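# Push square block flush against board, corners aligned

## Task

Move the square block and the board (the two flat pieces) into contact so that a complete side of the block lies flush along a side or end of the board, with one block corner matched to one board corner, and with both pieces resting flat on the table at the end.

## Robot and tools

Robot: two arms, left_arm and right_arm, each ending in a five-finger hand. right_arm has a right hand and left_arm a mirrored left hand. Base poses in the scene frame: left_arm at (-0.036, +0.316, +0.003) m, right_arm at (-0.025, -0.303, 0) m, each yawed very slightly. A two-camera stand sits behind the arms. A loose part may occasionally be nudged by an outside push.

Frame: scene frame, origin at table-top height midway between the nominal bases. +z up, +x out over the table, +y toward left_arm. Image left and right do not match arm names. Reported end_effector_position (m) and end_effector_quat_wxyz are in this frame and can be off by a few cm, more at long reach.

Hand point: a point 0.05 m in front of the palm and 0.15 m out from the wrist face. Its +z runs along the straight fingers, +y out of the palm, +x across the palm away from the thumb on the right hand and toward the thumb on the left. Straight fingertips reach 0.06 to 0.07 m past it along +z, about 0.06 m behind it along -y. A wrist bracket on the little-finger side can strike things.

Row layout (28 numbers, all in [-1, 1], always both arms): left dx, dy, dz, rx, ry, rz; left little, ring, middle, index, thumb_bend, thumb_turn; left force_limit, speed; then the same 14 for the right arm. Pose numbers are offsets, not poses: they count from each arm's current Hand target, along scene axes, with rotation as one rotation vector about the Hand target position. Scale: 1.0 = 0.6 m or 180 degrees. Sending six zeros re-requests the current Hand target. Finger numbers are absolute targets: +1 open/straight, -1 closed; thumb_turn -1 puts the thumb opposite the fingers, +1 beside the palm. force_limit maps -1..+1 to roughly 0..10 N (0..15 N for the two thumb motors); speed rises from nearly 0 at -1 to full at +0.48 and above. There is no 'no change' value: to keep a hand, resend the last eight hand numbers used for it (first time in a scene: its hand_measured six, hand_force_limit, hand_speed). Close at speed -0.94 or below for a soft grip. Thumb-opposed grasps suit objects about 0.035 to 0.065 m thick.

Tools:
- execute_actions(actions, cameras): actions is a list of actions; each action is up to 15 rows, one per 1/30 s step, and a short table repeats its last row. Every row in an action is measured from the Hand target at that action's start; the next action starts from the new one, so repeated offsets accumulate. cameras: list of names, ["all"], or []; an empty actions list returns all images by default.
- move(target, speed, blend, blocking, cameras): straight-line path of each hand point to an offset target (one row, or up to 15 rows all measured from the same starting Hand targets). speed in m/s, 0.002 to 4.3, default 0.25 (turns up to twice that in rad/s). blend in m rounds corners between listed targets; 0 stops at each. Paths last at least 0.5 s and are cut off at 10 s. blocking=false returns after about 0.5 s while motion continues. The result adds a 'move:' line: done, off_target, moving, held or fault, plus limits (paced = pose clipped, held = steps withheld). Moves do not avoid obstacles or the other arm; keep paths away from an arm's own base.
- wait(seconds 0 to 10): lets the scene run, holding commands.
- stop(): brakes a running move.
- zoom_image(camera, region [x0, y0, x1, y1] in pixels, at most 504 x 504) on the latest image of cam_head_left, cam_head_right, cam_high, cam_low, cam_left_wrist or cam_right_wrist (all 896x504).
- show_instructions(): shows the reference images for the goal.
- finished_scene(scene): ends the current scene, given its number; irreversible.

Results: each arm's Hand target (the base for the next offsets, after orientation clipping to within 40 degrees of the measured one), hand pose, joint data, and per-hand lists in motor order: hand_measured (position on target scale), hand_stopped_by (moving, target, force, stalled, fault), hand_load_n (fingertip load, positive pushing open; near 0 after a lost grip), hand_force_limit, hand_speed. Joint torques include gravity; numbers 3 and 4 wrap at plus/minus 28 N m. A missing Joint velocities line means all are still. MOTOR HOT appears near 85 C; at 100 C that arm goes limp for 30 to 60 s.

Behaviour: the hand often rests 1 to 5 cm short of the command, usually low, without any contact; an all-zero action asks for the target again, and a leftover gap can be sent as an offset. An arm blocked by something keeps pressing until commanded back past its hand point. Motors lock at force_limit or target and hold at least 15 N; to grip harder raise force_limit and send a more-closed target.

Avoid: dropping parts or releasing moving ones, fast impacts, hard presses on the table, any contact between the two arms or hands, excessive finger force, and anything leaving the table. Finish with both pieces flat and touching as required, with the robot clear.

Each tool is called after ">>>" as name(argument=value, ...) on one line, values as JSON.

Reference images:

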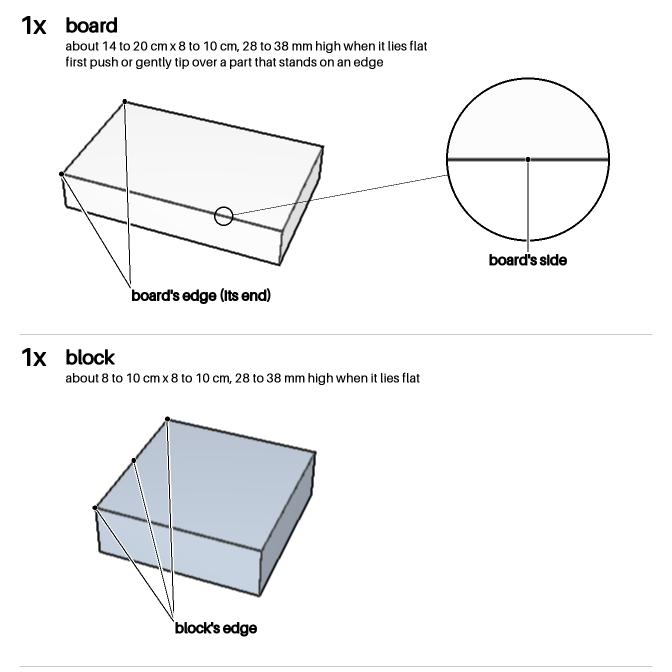

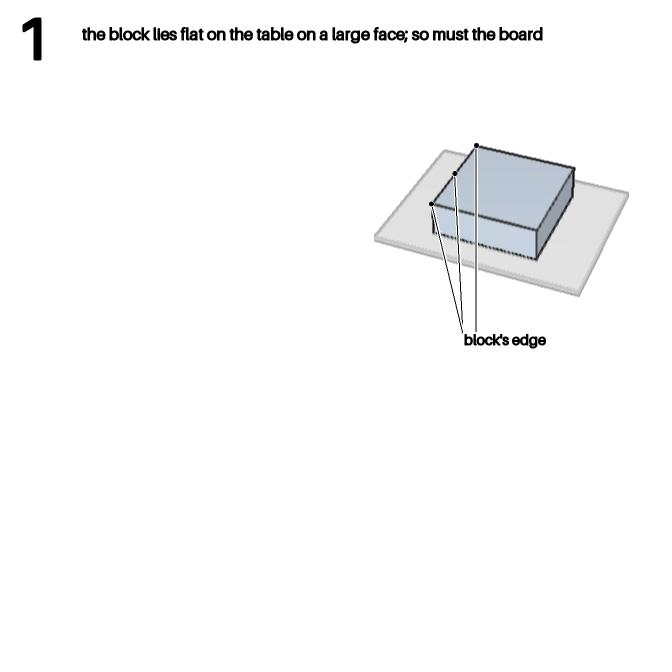

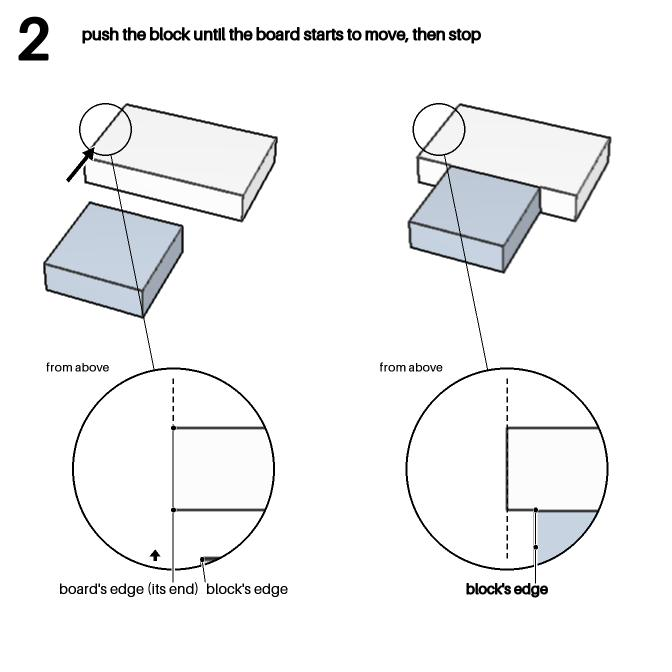

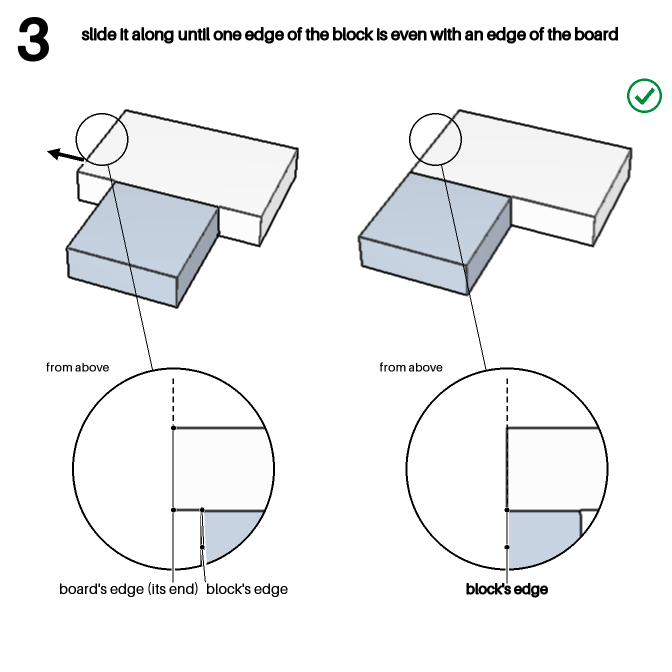

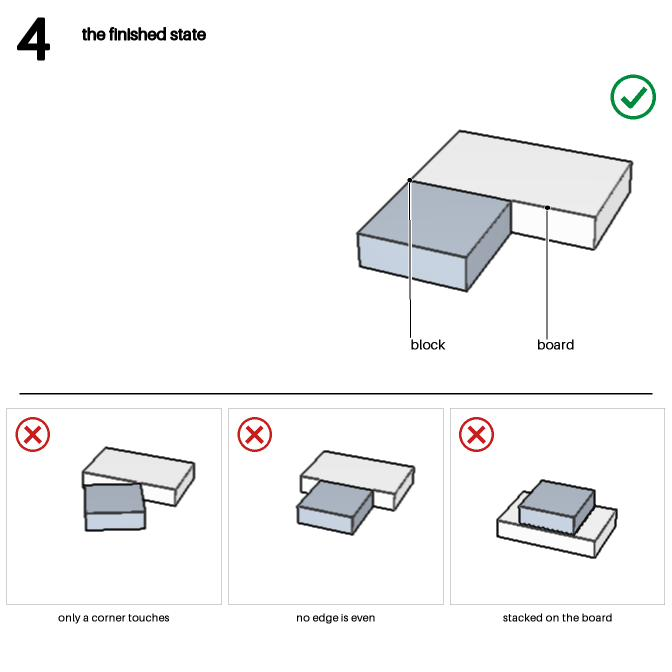

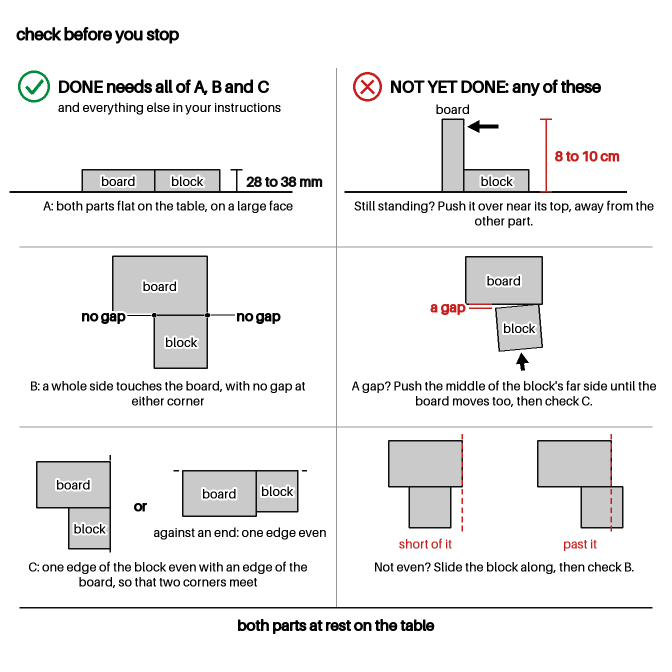

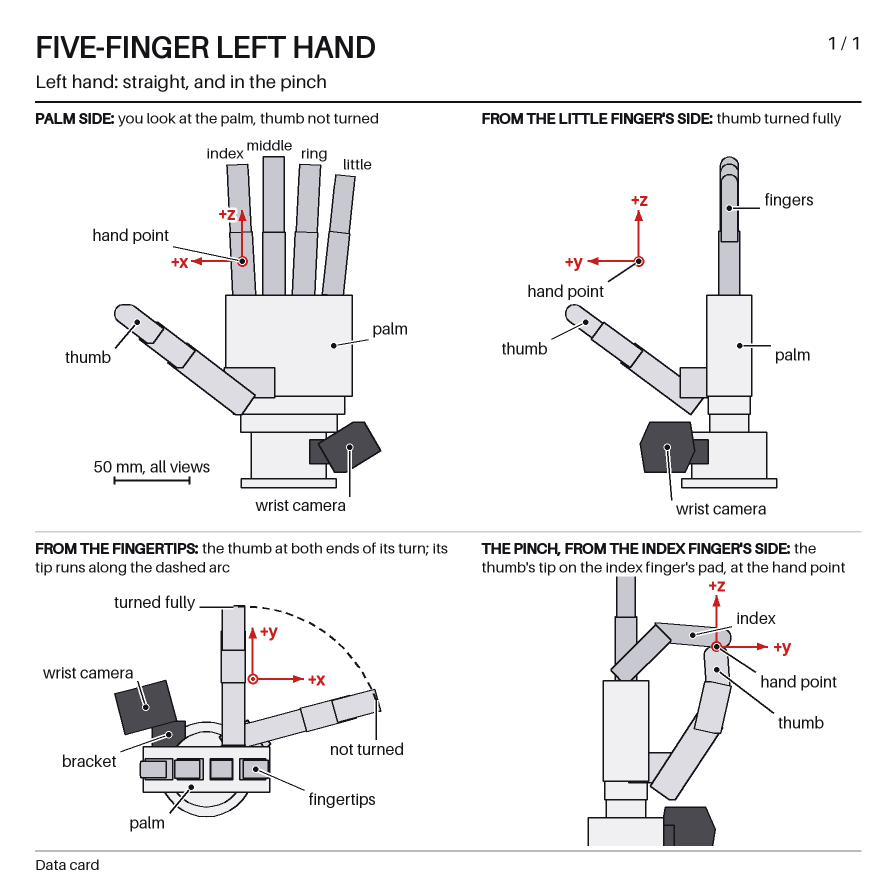

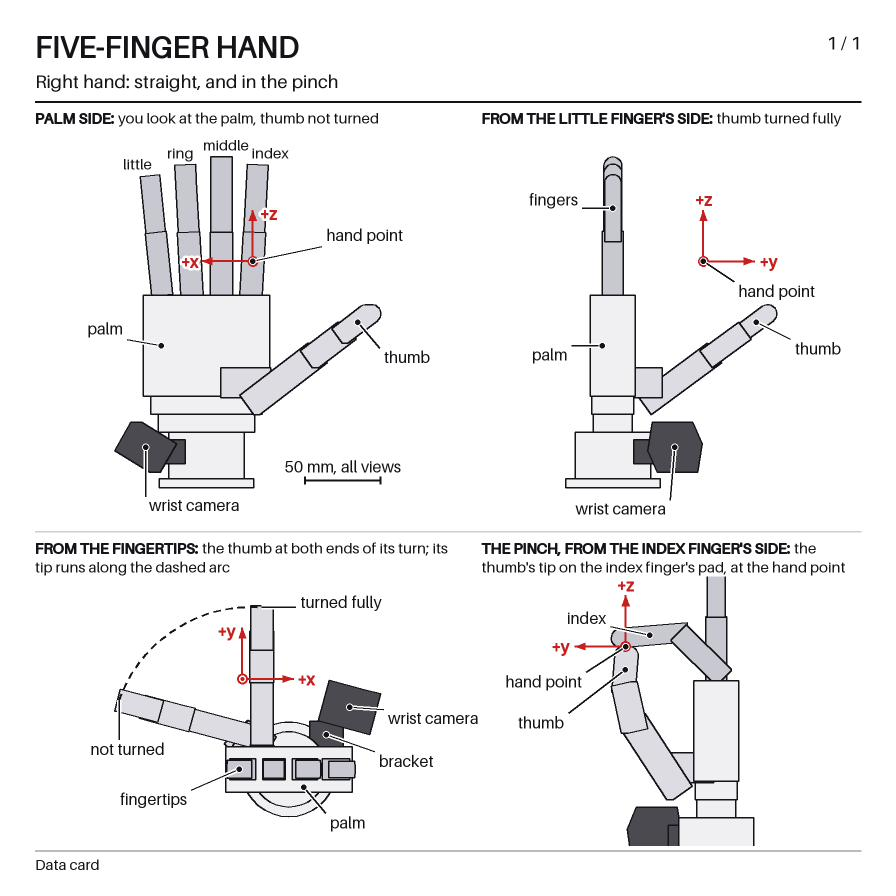

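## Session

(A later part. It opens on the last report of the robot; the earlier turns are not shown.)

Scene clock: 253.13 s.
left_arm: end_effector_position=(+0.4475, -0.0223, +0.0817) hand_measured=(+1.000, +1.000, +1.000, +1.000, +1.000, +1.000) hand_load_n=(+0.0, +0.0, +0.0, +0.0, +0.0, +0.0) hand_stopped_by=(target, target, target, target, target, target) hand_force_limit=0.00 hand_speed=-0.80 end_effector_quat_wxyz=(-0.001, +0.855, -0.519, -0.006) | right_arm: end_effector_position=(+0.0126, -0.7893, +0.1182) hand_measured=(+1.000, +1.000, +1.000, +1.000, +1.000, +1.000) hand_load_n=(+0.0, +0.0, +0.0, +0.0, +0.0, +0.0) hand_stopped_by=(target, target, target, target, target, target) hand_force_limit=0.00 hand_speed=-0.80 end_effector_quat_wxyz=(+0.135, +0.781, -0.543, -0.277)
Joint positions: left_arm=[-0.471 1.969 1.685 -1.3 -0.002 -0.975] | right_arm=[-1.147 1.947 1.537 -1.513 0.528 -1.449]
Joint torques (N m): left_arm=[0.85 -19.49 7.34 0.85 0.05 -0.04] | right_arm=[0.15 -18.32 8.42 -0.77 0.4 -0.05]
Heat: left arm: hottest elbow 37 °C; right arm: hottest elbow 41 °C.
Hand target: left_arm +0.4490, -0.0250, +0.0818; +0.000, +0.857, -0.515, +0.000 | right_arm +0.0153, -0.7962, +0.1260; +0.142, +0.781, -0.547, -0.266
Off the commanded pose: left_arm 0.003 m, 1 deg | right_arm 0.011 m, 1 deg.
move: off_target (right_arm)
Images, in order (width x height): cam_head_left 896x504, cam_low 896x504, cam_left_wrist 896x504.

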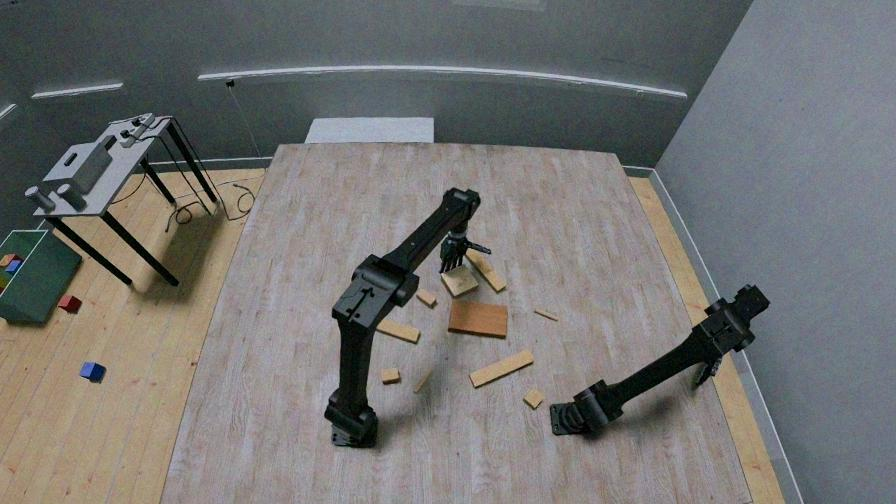

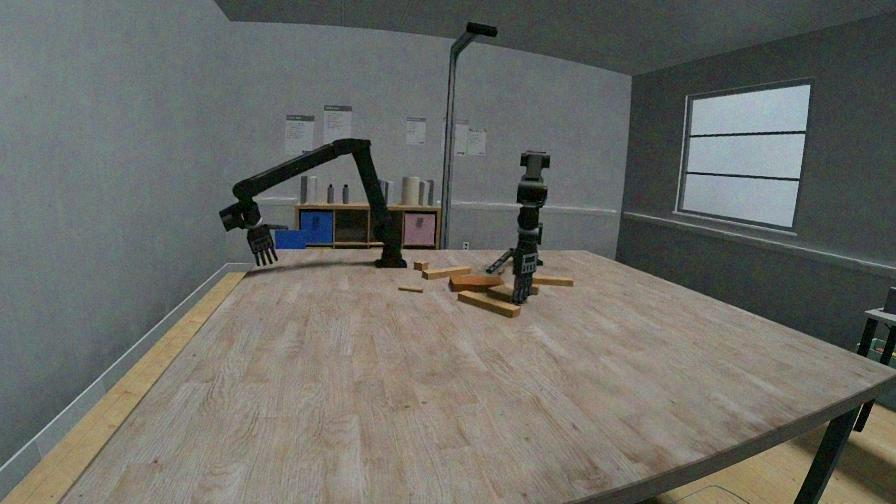

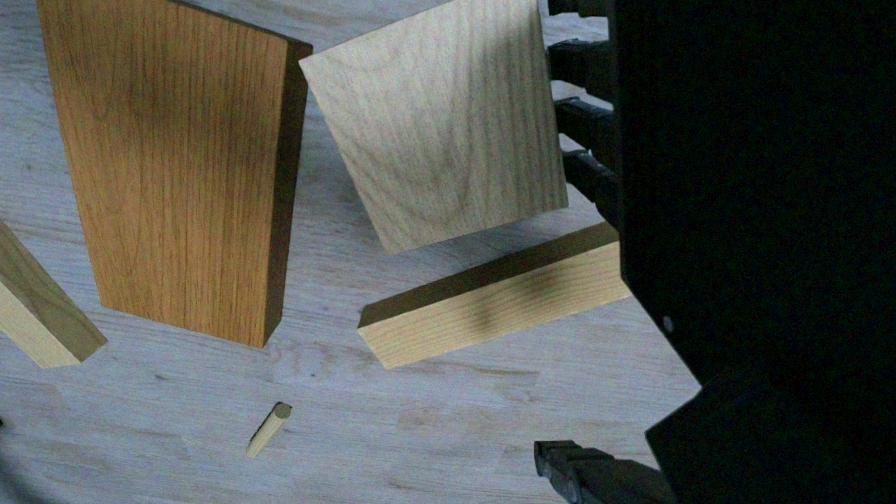

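>>> move(target=[[-0.0267,-0.0225,0.004,0,0,-0.0611,1,1,1,1,1,1,0,-0.8,0,0,0,0,0,0,1,1,1,1,1,1,0,-0.8],[-0.0563,-0.0405,0.004,0,0,-0.1278,1,1,1,1,1,1,0,-0.8,0,0,0,0,0,0,1,1,1,1,1,1,0,-0.8]], speed=0.06, blend=0.01, cameras=["cam_head_left","cam_low","cam_left_wrist"])

>>> zoom_image(camera="cam_head_left", region=[400, 220, 520, 340])

>>> zoom_image(camera="cam_low", region=[440, 240, 580, 320])

Scene clock: 275.47 s.
left_arm: end_effector_position=(+0.4109, -0.0382, +0.0820) hand_measured=(+1.000, +1.000, +1.000, +1.000, +1.000, +1.000) hand_load_n=(+0.0, +0.0, +0.0, -0.5, +0.0, +0.0) hand_stopped_by=(target, target, target, target, target, target) hand_force_limit=0.00 hand_speed=-0.80 end_effector_quat_wxyz=(+0.000, +0.746, -0.665, -0.006) | right_arm: end_effector_position=(+0.0126, -0.7893, +0.1182) hand_measured=(+1.000, +1.000, +1.000, +1.000, +1.000, +1.000) hand_load_n=(+0.0, +0.0, +0.0, +0.0, +0.0, +0.0) hand_stopped_by=(target, target, target, target, target, target) hand_force_limit=0.00 hand_speed=-0.80 end_effector_quat_wxyz=(+0.135, +0.781, -0.543, -0.277)
Joint positions: left_arm=[-0.537 1.969 1.685 -1.3 -0.002 -0.677] | right_arm=[-1.147 1.947 1.537 -1.513 0.528 -1.449]
Joint torques (N m): left_arm=[-0.32 -17.61 10.36 0.12 0.04 0.22] | right_arm=[0.26 -18.26 8.46 -0.69 0.41 -0.05]
Heat: left arm: hottest elbow 37 °C; right arm: hottest elbow 41 °C.
Hand target: left_arm +0.4151, -0.0493, +0.0842; +0.000, +0.737, -0.675, +0.000 | right_arm +0.0153, -0.7962, +0.1260; +0.142, +0.781, -0.547, -0.266
Off the commanded pose: left_arm 0.012 m, 2 deg | right_arm 0.011 m, 1 deg.
move: off_target (left_arm, right_arm)
Images, in order (width x height): cam_head_left 896x504, cam_low 896x504, cam_left_wrist 896x504.

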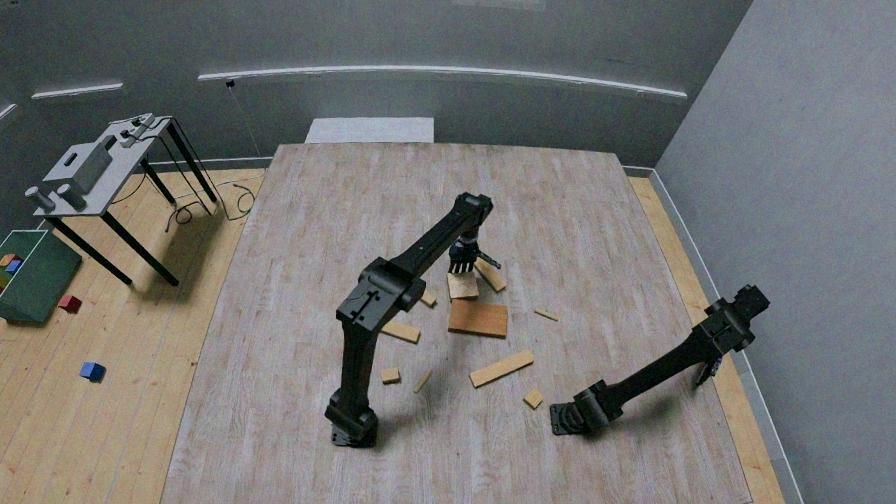

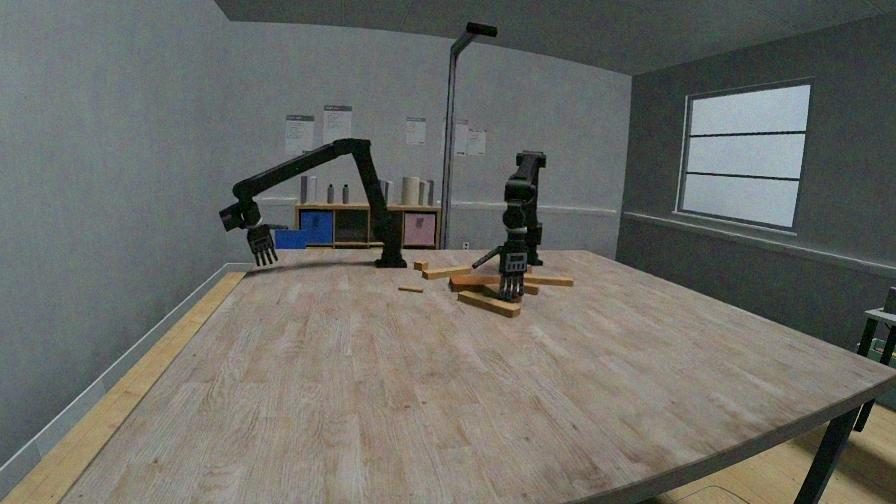

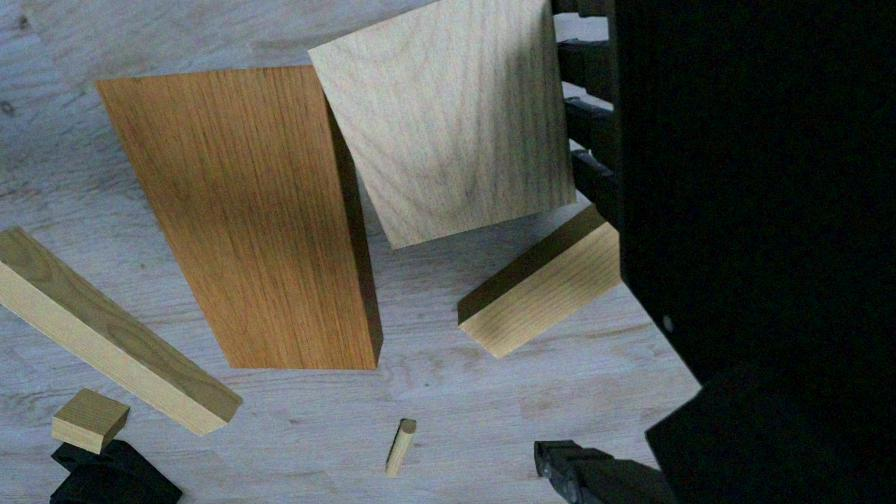

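Scaled by 4.200 from the camera's 896x504 image, which has a finer 1280x720 frame.

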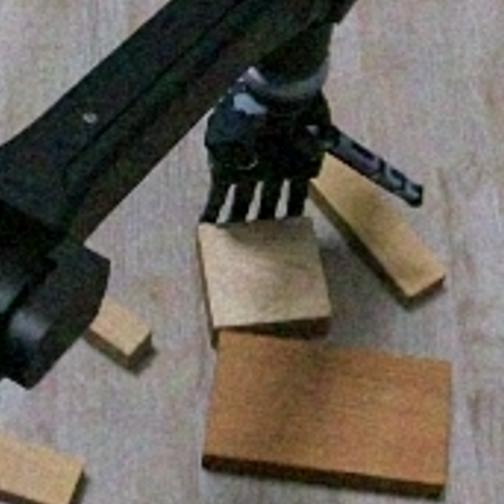

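Scaled by 3.600 from the camera's 896x504 image, which has a finer 1280x720 frame.

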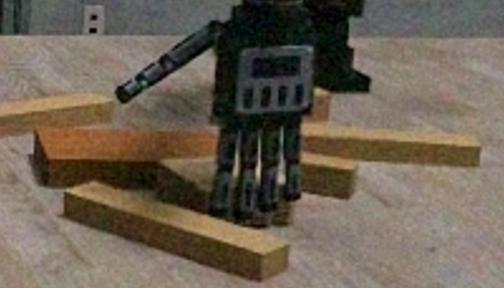

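>>> move(target=[-0.0378,-0.0183,0.0,0,0,-0.075,1,1,1,1,1,1,0,-0.8,0,0,0,0,0,0,1,1,1,1,1,1,0,-0.8], speed=0.05, cameras=["cam_head_left","cam_low","cam_left_wrist"])

>>> zoom_image(camera="cam_head_left", region=[420, 250, 520, 350])

>>> zoom_image(camera="cam_low", region=[440, 240, 580, 320])

Scene clock: 300.77 s.
left_arm: end_effector_position=(+0.3897, -0.0454, +0.0819) hand_measured=(+1.000, +1.000, +1.000, +1.000, +1.000, +1.000) hand_load_n=(+0.0, +0.0, +0.0, +0.0, +0.0, +0.0) hand_stopped_by=(target, target, target, target, target, target) hand_force_limit=0.00 hand_speed=-0.80 end_effector_quat_wxyz=(+0.001, -0.664, +0.748, +0.007) | right_arm: end_effector_position=(+0.0126, -0.7893, +0.1182) hand_measured=(+1.000, +1.000, +1.000, +1.000, +1.000, +1.000) hand_load_n=(+0.0, +0.0, +0.0, +0.0, +0.0, +0.0) hand_stopped_by=(target, target, target, target, target, target) hand_force_limit=0.00 hand_speed=-0.80 end_effector_quat_wxyz=(+0.135, +0.781, -0.543, -0.277)
Joint positions: left_arm=[-0.581 1.969 1.685 -1.3 -0.005 -0.487] | right_arm=[-1.147 1.947 1.537 -1.513 0.528 -1.449]
Joint torques (N m): left_arm=[-0.32 -17.32 10.67 0.06 0.17 0.19] | right_arm=[0.09 -18.32 8.43 -0.72 0.39 -0.06]
Heat: left arm: hottest elbow 39 °C; right arm: hottest elbow 41 °C.
Hand target: left_arm +0.3925, -0.0603, +0.0842; +0.000, -0.653, +0.757, +0.000 | right_arm +0.0153, -0.7962, +0.1260; +0.142, +0.781, -0.547, -0.266
Off the commanded pose: left_arm 0.015 m, 2 deg | right_arm 0.011 m, 1 deg.
move: off_target (left_arm, right_arm)
Images, in order (width x height): cam_head_left 896x504, cam_low 896x504, cam_left_wrist 896x504.

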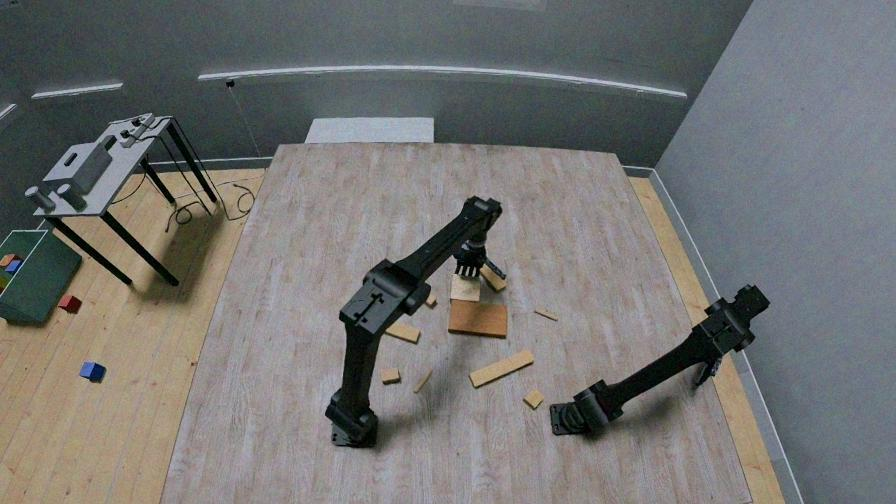

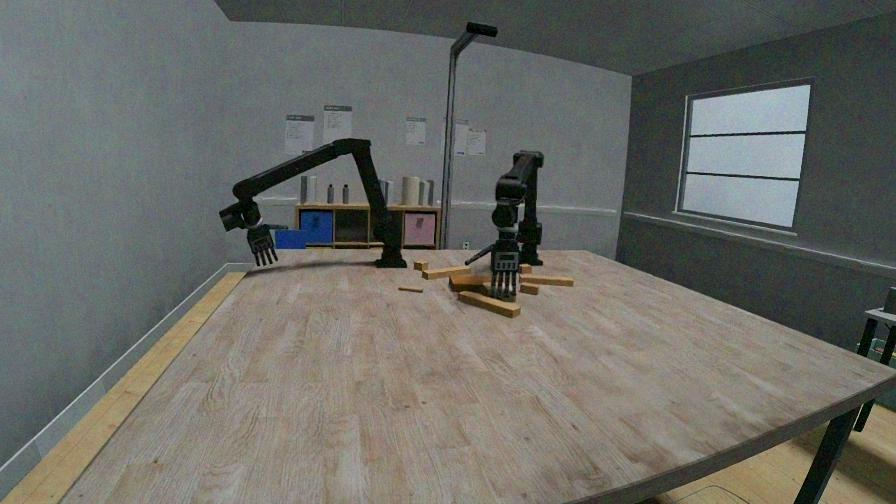

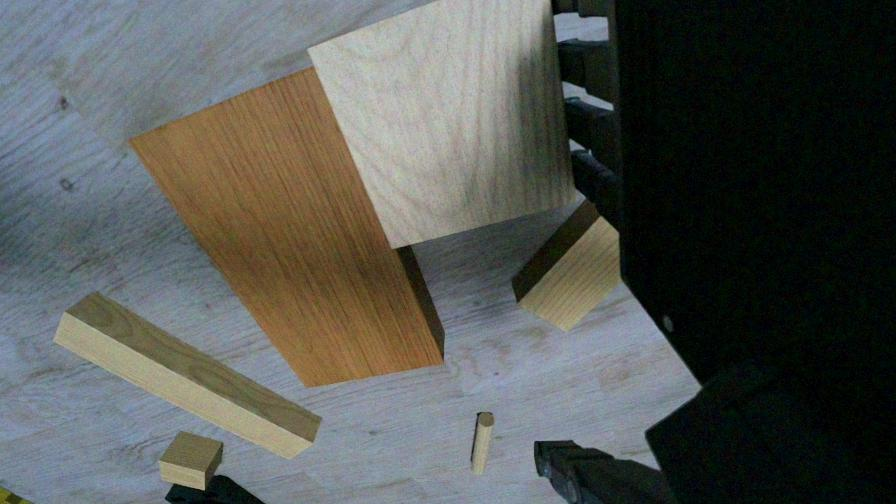

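Scaled by 5.040 from the camera's 896x504 image, which has a finer 1280x720 frame.

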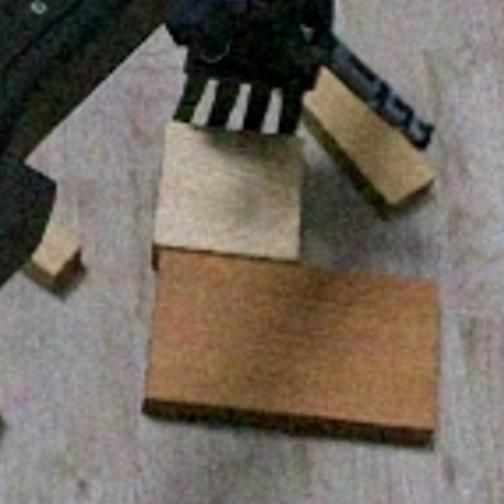

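Scaled by 3.600 from the camera's 896x504 image, which has a finer 1280x720 frame.

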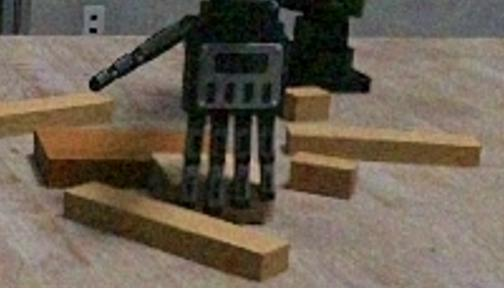

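>>> move(target=[[0.05,0.01,0.0,0,0,0,1,1,1,1,1,1,0,-0.8,0,0,0,0,0,0,1,1,1,1,1,1,0,-0.8],[0.08,0.15,0.15,0,0,0,1,1,1,1,1,1,0,-0.8,0,0,0,0,0,0,1,1,1,1,1,1,0,-0.8]], speed=0.12, cameras=["cam_head_left","cam_head_right","cam_high","cam_low","cam_left_wrist"])

>>> zoom_image(camera="cam_head_left", region=[430, 260, 520, 350])

>>> zoom_image(camera="cam_head_right", region=[430, 260, 520, 350])

>>> zoom_image(camera="cam_high", region=[370, 170, 480, 280])

>>> zoom_image(camera="cam_left_wrist", region=[100, 0, 560, 400])

Scene clock: 320.83 s.
left_arm: end_effector_position=(+0.4302, +0.0327, +0.1571) hand_measured=(+1.000, +1.000, +1.000, +1.000, +1.000, +1.000) hand_load_n=(+0.0, +0.0, +0.0, +0.0, +0.0, +0.0) hand_stopped_by=(target, target, target, target, target, target) hand_force_limit=0.00 hand_speed=-0.80 end_effector_quat_wxyz=(-0.005, -0.657, +0.754, +0.017) | right_arm: end_effector_position=(+0.0126, -0.7893, +0.1182) hand_measured=(+1.000, +1.000, +1.000, +1.000, +1.000, +1.000) hand_load_n=(+0.0, +0.0, +0.0, +0.0, +0.0, +0.0) hand_stopped_by=(target, target, target, target, target, target) hand_force_limit=0.00 hand_speed=-0.80 end_effector_quat_wxyz=(+0.135, +0.781, -0.543, -0.277)
Joint positions: left_arm=[-0.433 1.935 1.831 -1.501 -0.004 -0.321] | right_arm=[-1.147 1.947 1.537 -1.513 0.528 -1.449]
Joint torques (N m): left_arm=[1.26 -19.19 11.47 -0.28 0.06 0.23] | right_arm=[0.15 -18.37 8.4 -0.72 0.39 -0.06]
Heat: left arm: hottest elbow 41 °C; right arm: hottest elbow 41 °C.
Hand target: left_arm +0.4406, +0.0297, +0.1743; +0.001, -0.653, +0.757, +0.000 | right_arm +0.0153, -0.7962, +0.1260; +0.142, +0.781, -0.547, -0.266
Off the commanded pose: left_arm 0.020 m, 2 deg | right_arm 0.011 m, 1 deg.
move: off_target (left_arm, right_arm)
Images, in order (width x height): cam_head_left 896x504, cam_head_right 896x504, cam_high 896x504, cam_low 896x504, cam_left_wrist 896x504.

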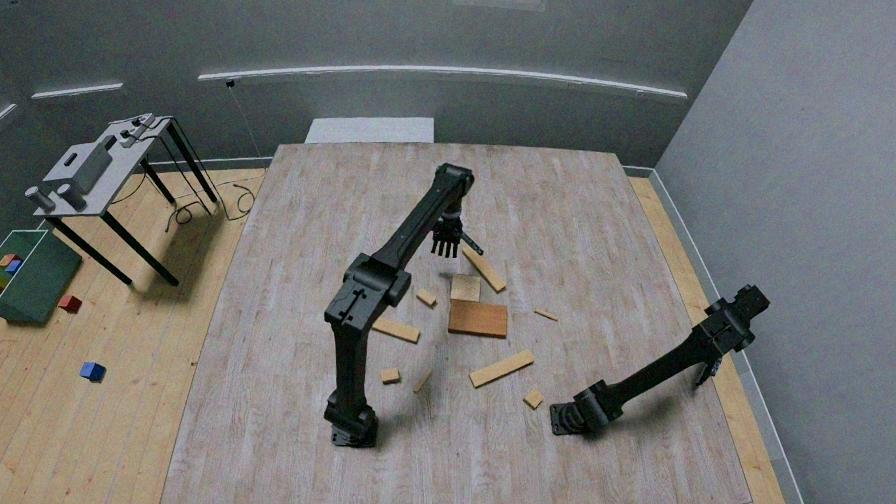

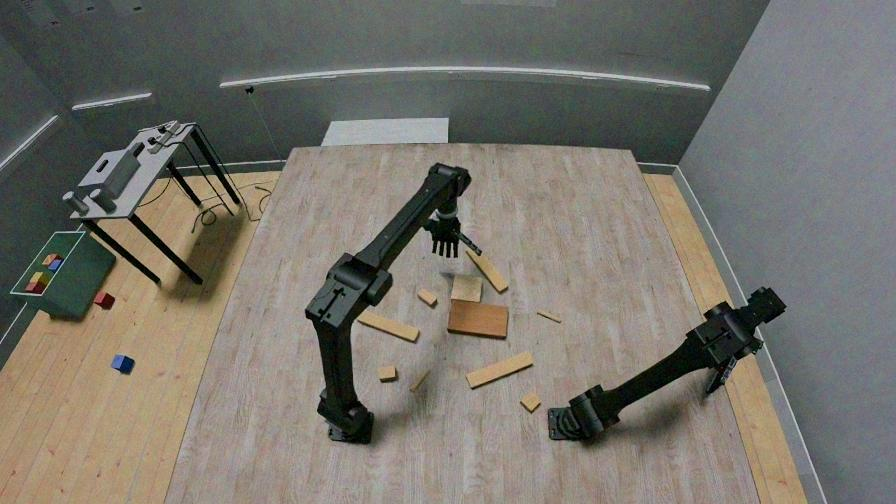

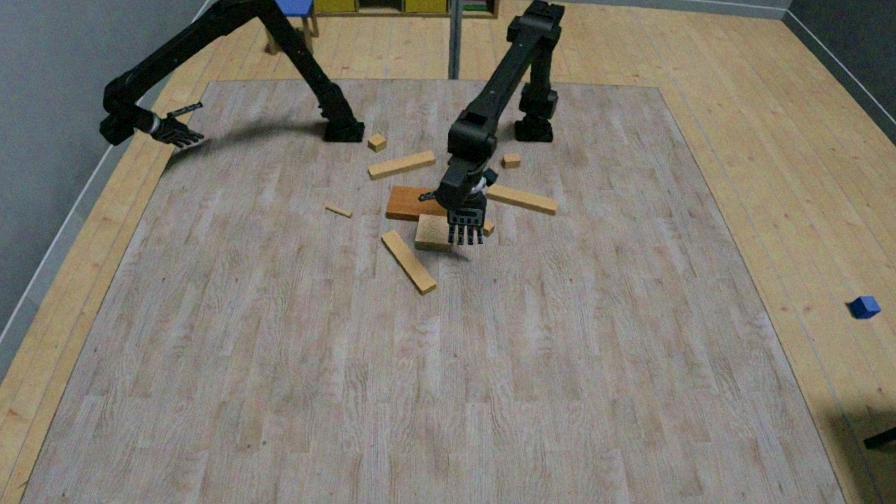

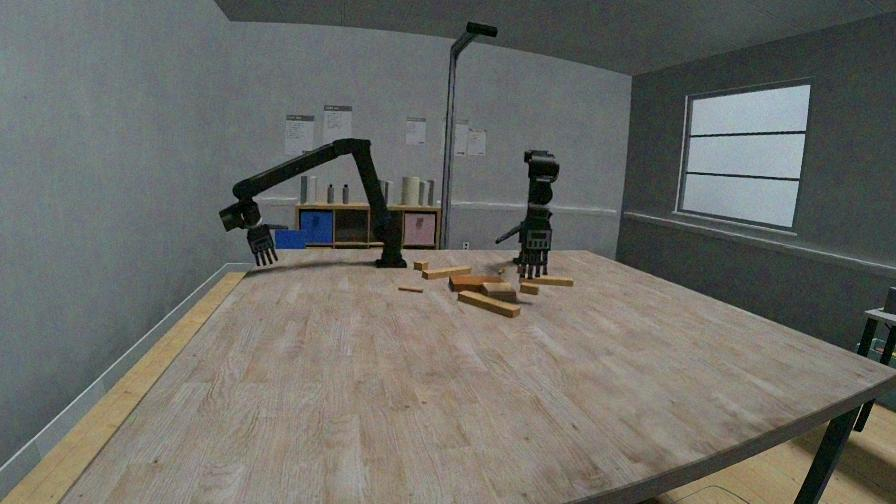

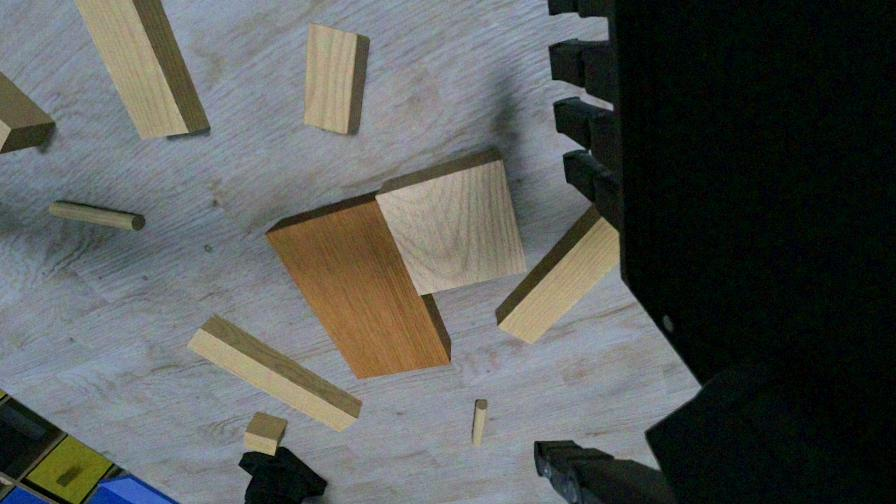

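Scaled by 5.600 from the camera's 896x504 image, which has a finer 1280x720 frame.

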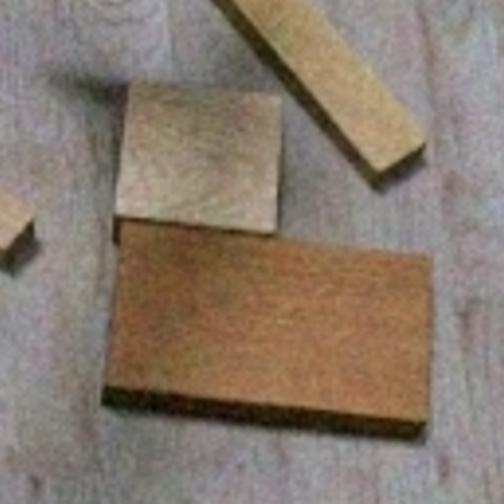

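Scaled by 5.600 from the camera's 896x504 image, which has a finer 1280x720 frame.

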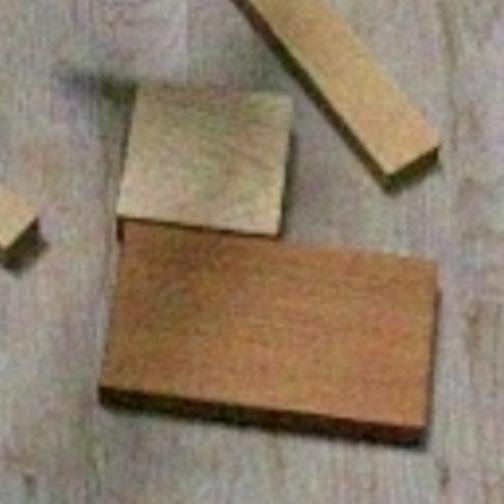

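Scaled by 4.582 from the camera's 896x504 image, which has a finer 1280x720 frame.

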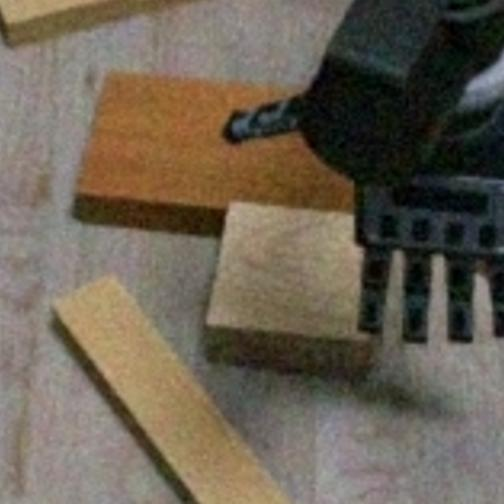

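Scaled by 1.096 from the camera's 896x504 image, which has a finer 1280x720 frame.

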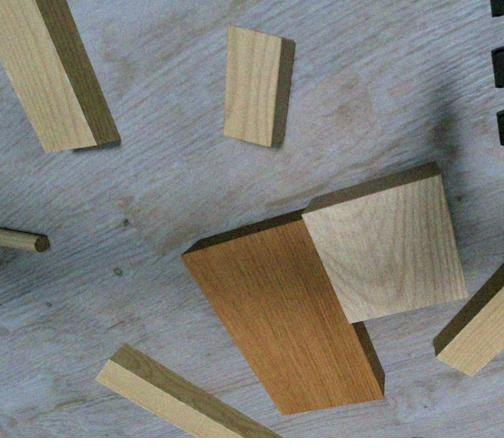

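>>> zoom_image(camera="cam_left_wrist", region=[320, 130, 540, 320])

>>> zoom_image(camera="cam_head_left", region=[445, 285, 485, 310])

Scaled by 2.291 from the camera's 896x504 image, which has a finer 1280x720 frame.

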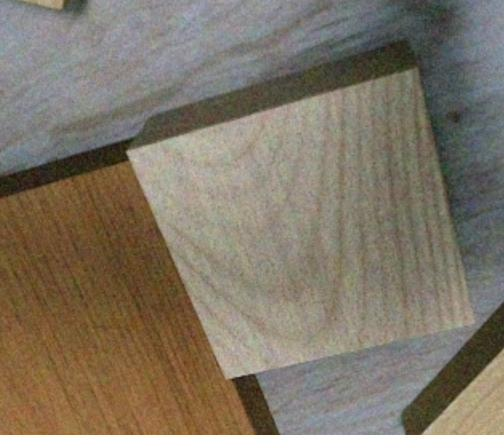

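Scaled by 12.600 from the camera's 896x504 image, which has a finer 1280x720 frame.

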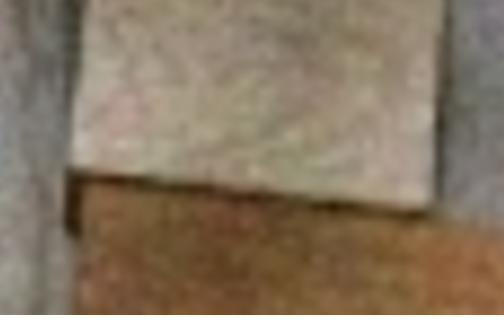

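>>> move(target=[-0.1465,0.1625,-0.03,0,0,-0.4911,1,1,1,1,1,1,0,-0.8,0,0,0,0,0,0,1,1,1,1,1,1,0,-0.8], speed=0.3, cameras=["cam_head_left","cam_high","cam_low","cam_left_wrist"])

>>> zoom_image(camera="cam_head_left", region=[400, 240, 520, 360])

>>> zoom_image(camera="cam_high", region=[380, 160, 520, 270])

Scene clock: 377.53 s.
left_arm: end_effector_position=(+0.3519, +0.1304, +0.1559) hand_measured=(+1.000, +1.000, +1.000, +1.000, +1.000, +1.000) hand_load_n=(+0.0, +0.0, +0.0, +0.0, +0.0, +0.0) hand_stopped_by=(target, target, target, target, target, target) hand_force_limit=0.00 hand_speed=-0.80 end_effector_quat_wxyz=(-0.006, +0.051, +0.999, +0.004) | right_arm: end_effector_position=(+0.0126, -0.7893, +0.1182) hand_measured=(+1.000, +1.000, +1.000, +1.000, +1.000, +1.000) hand_load_n=(+0.0, +0.0, +0.0, +0.0, +0.0, +0.0) hand_stopped_by=(target, target, target, target, target, target) hand_force_limit=0.00 hand_speed=-0.80 end_effector_quat_wxyz=(+0.135, +0.781, -0.543, -0.277)
Joint positions: left_arm=[-0.517 1.633 1.41 -1.362 -0.002 1.129] | right_arm=[-1.147 1.947 1.537 -1.513 0.528 -1.449]
Joint torques (N m): left_arm=[0.56 -14.51 7.45 0.84 0.05 0.24] | right_arm=[0.26 -18.2 8.47 -0.65 0.42 -0.04]
Heat: left arm: hottest elbow 43 °C; right arm: hottest elbow 41 °C.
Hand target: left_arm +0.3526, +0.1271, +0.1563; +0.000, +0.060, +0.998, +0.000 | right_arm +0.0153, -0.7962, +0.1260; +0.142, +0.781, -0.547, -0.266
Off the commanded pose: left_arm 0.003 m, 1 deg | right_arm 0.011 m, 1 deg.
move: off_target (right_arm)
Images, in order (width x height): cam_head_left 896x504, cam_high 896x504, cam_low 896x504, cam_left_wrist 896x504.

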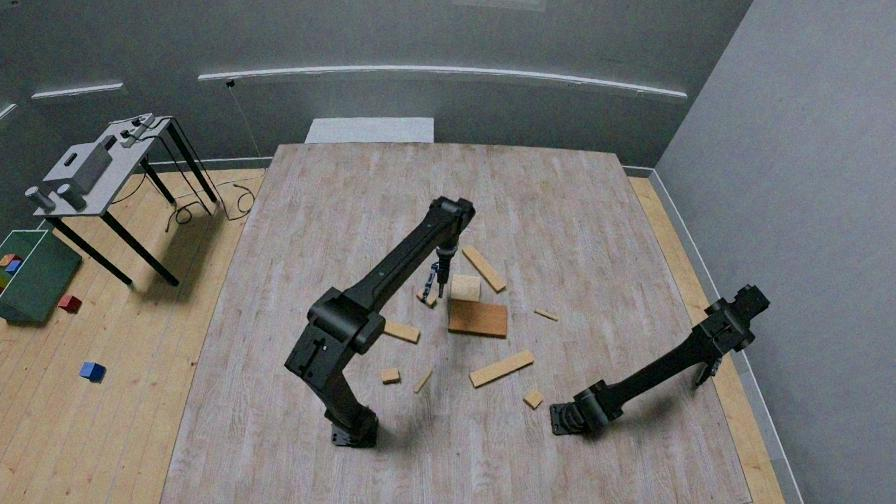

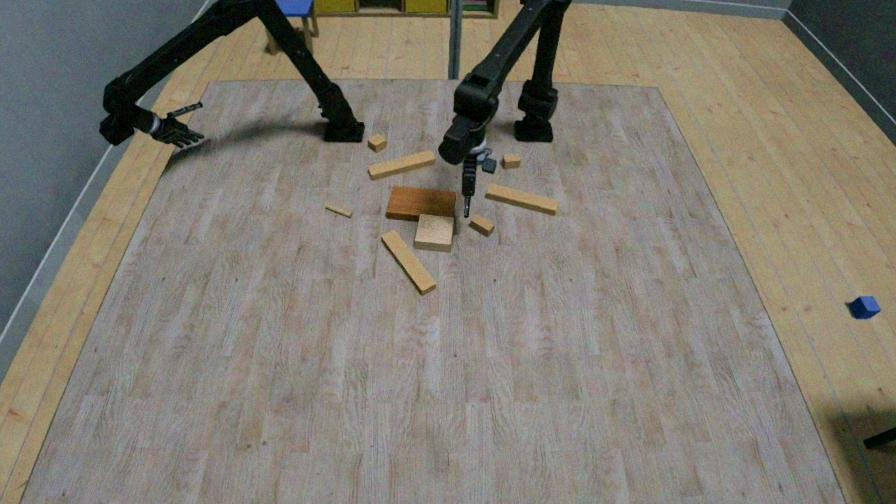

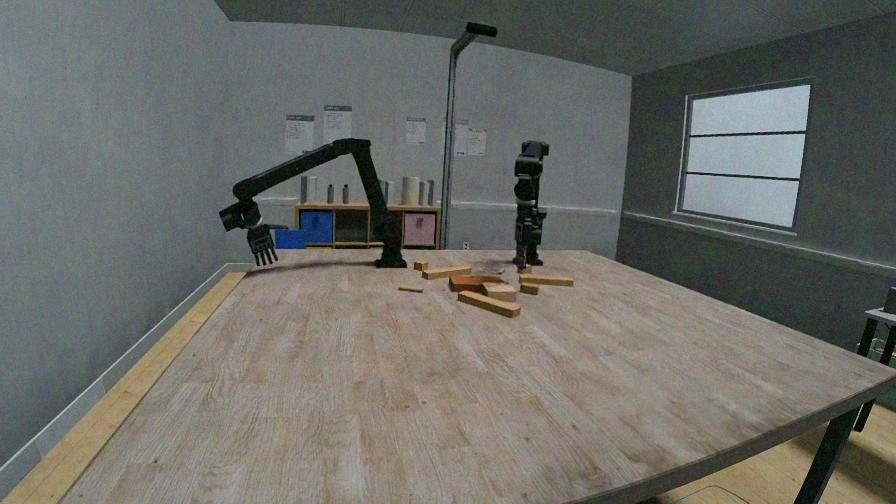

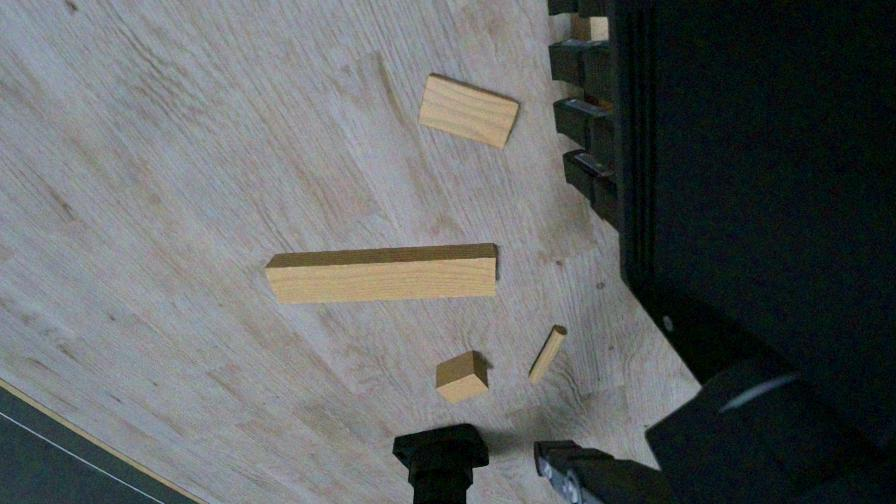

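Scaled by 4.200 from the camera's 896x504 image, which has a finer 1280x720 frame.

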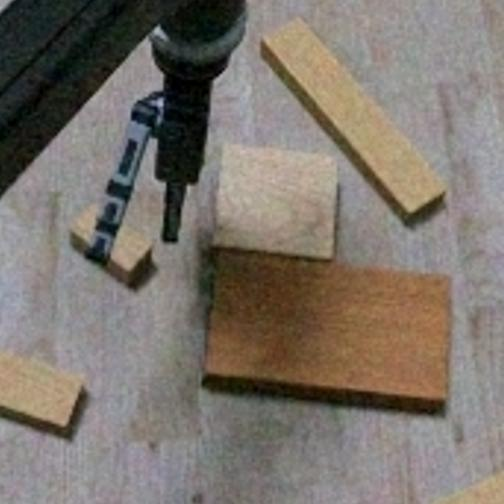

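Scaled by 3.600 from the camera's 896x504 image, which has a finer 1280x720 frame.

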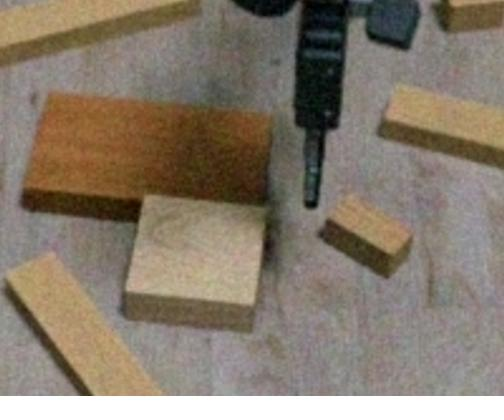

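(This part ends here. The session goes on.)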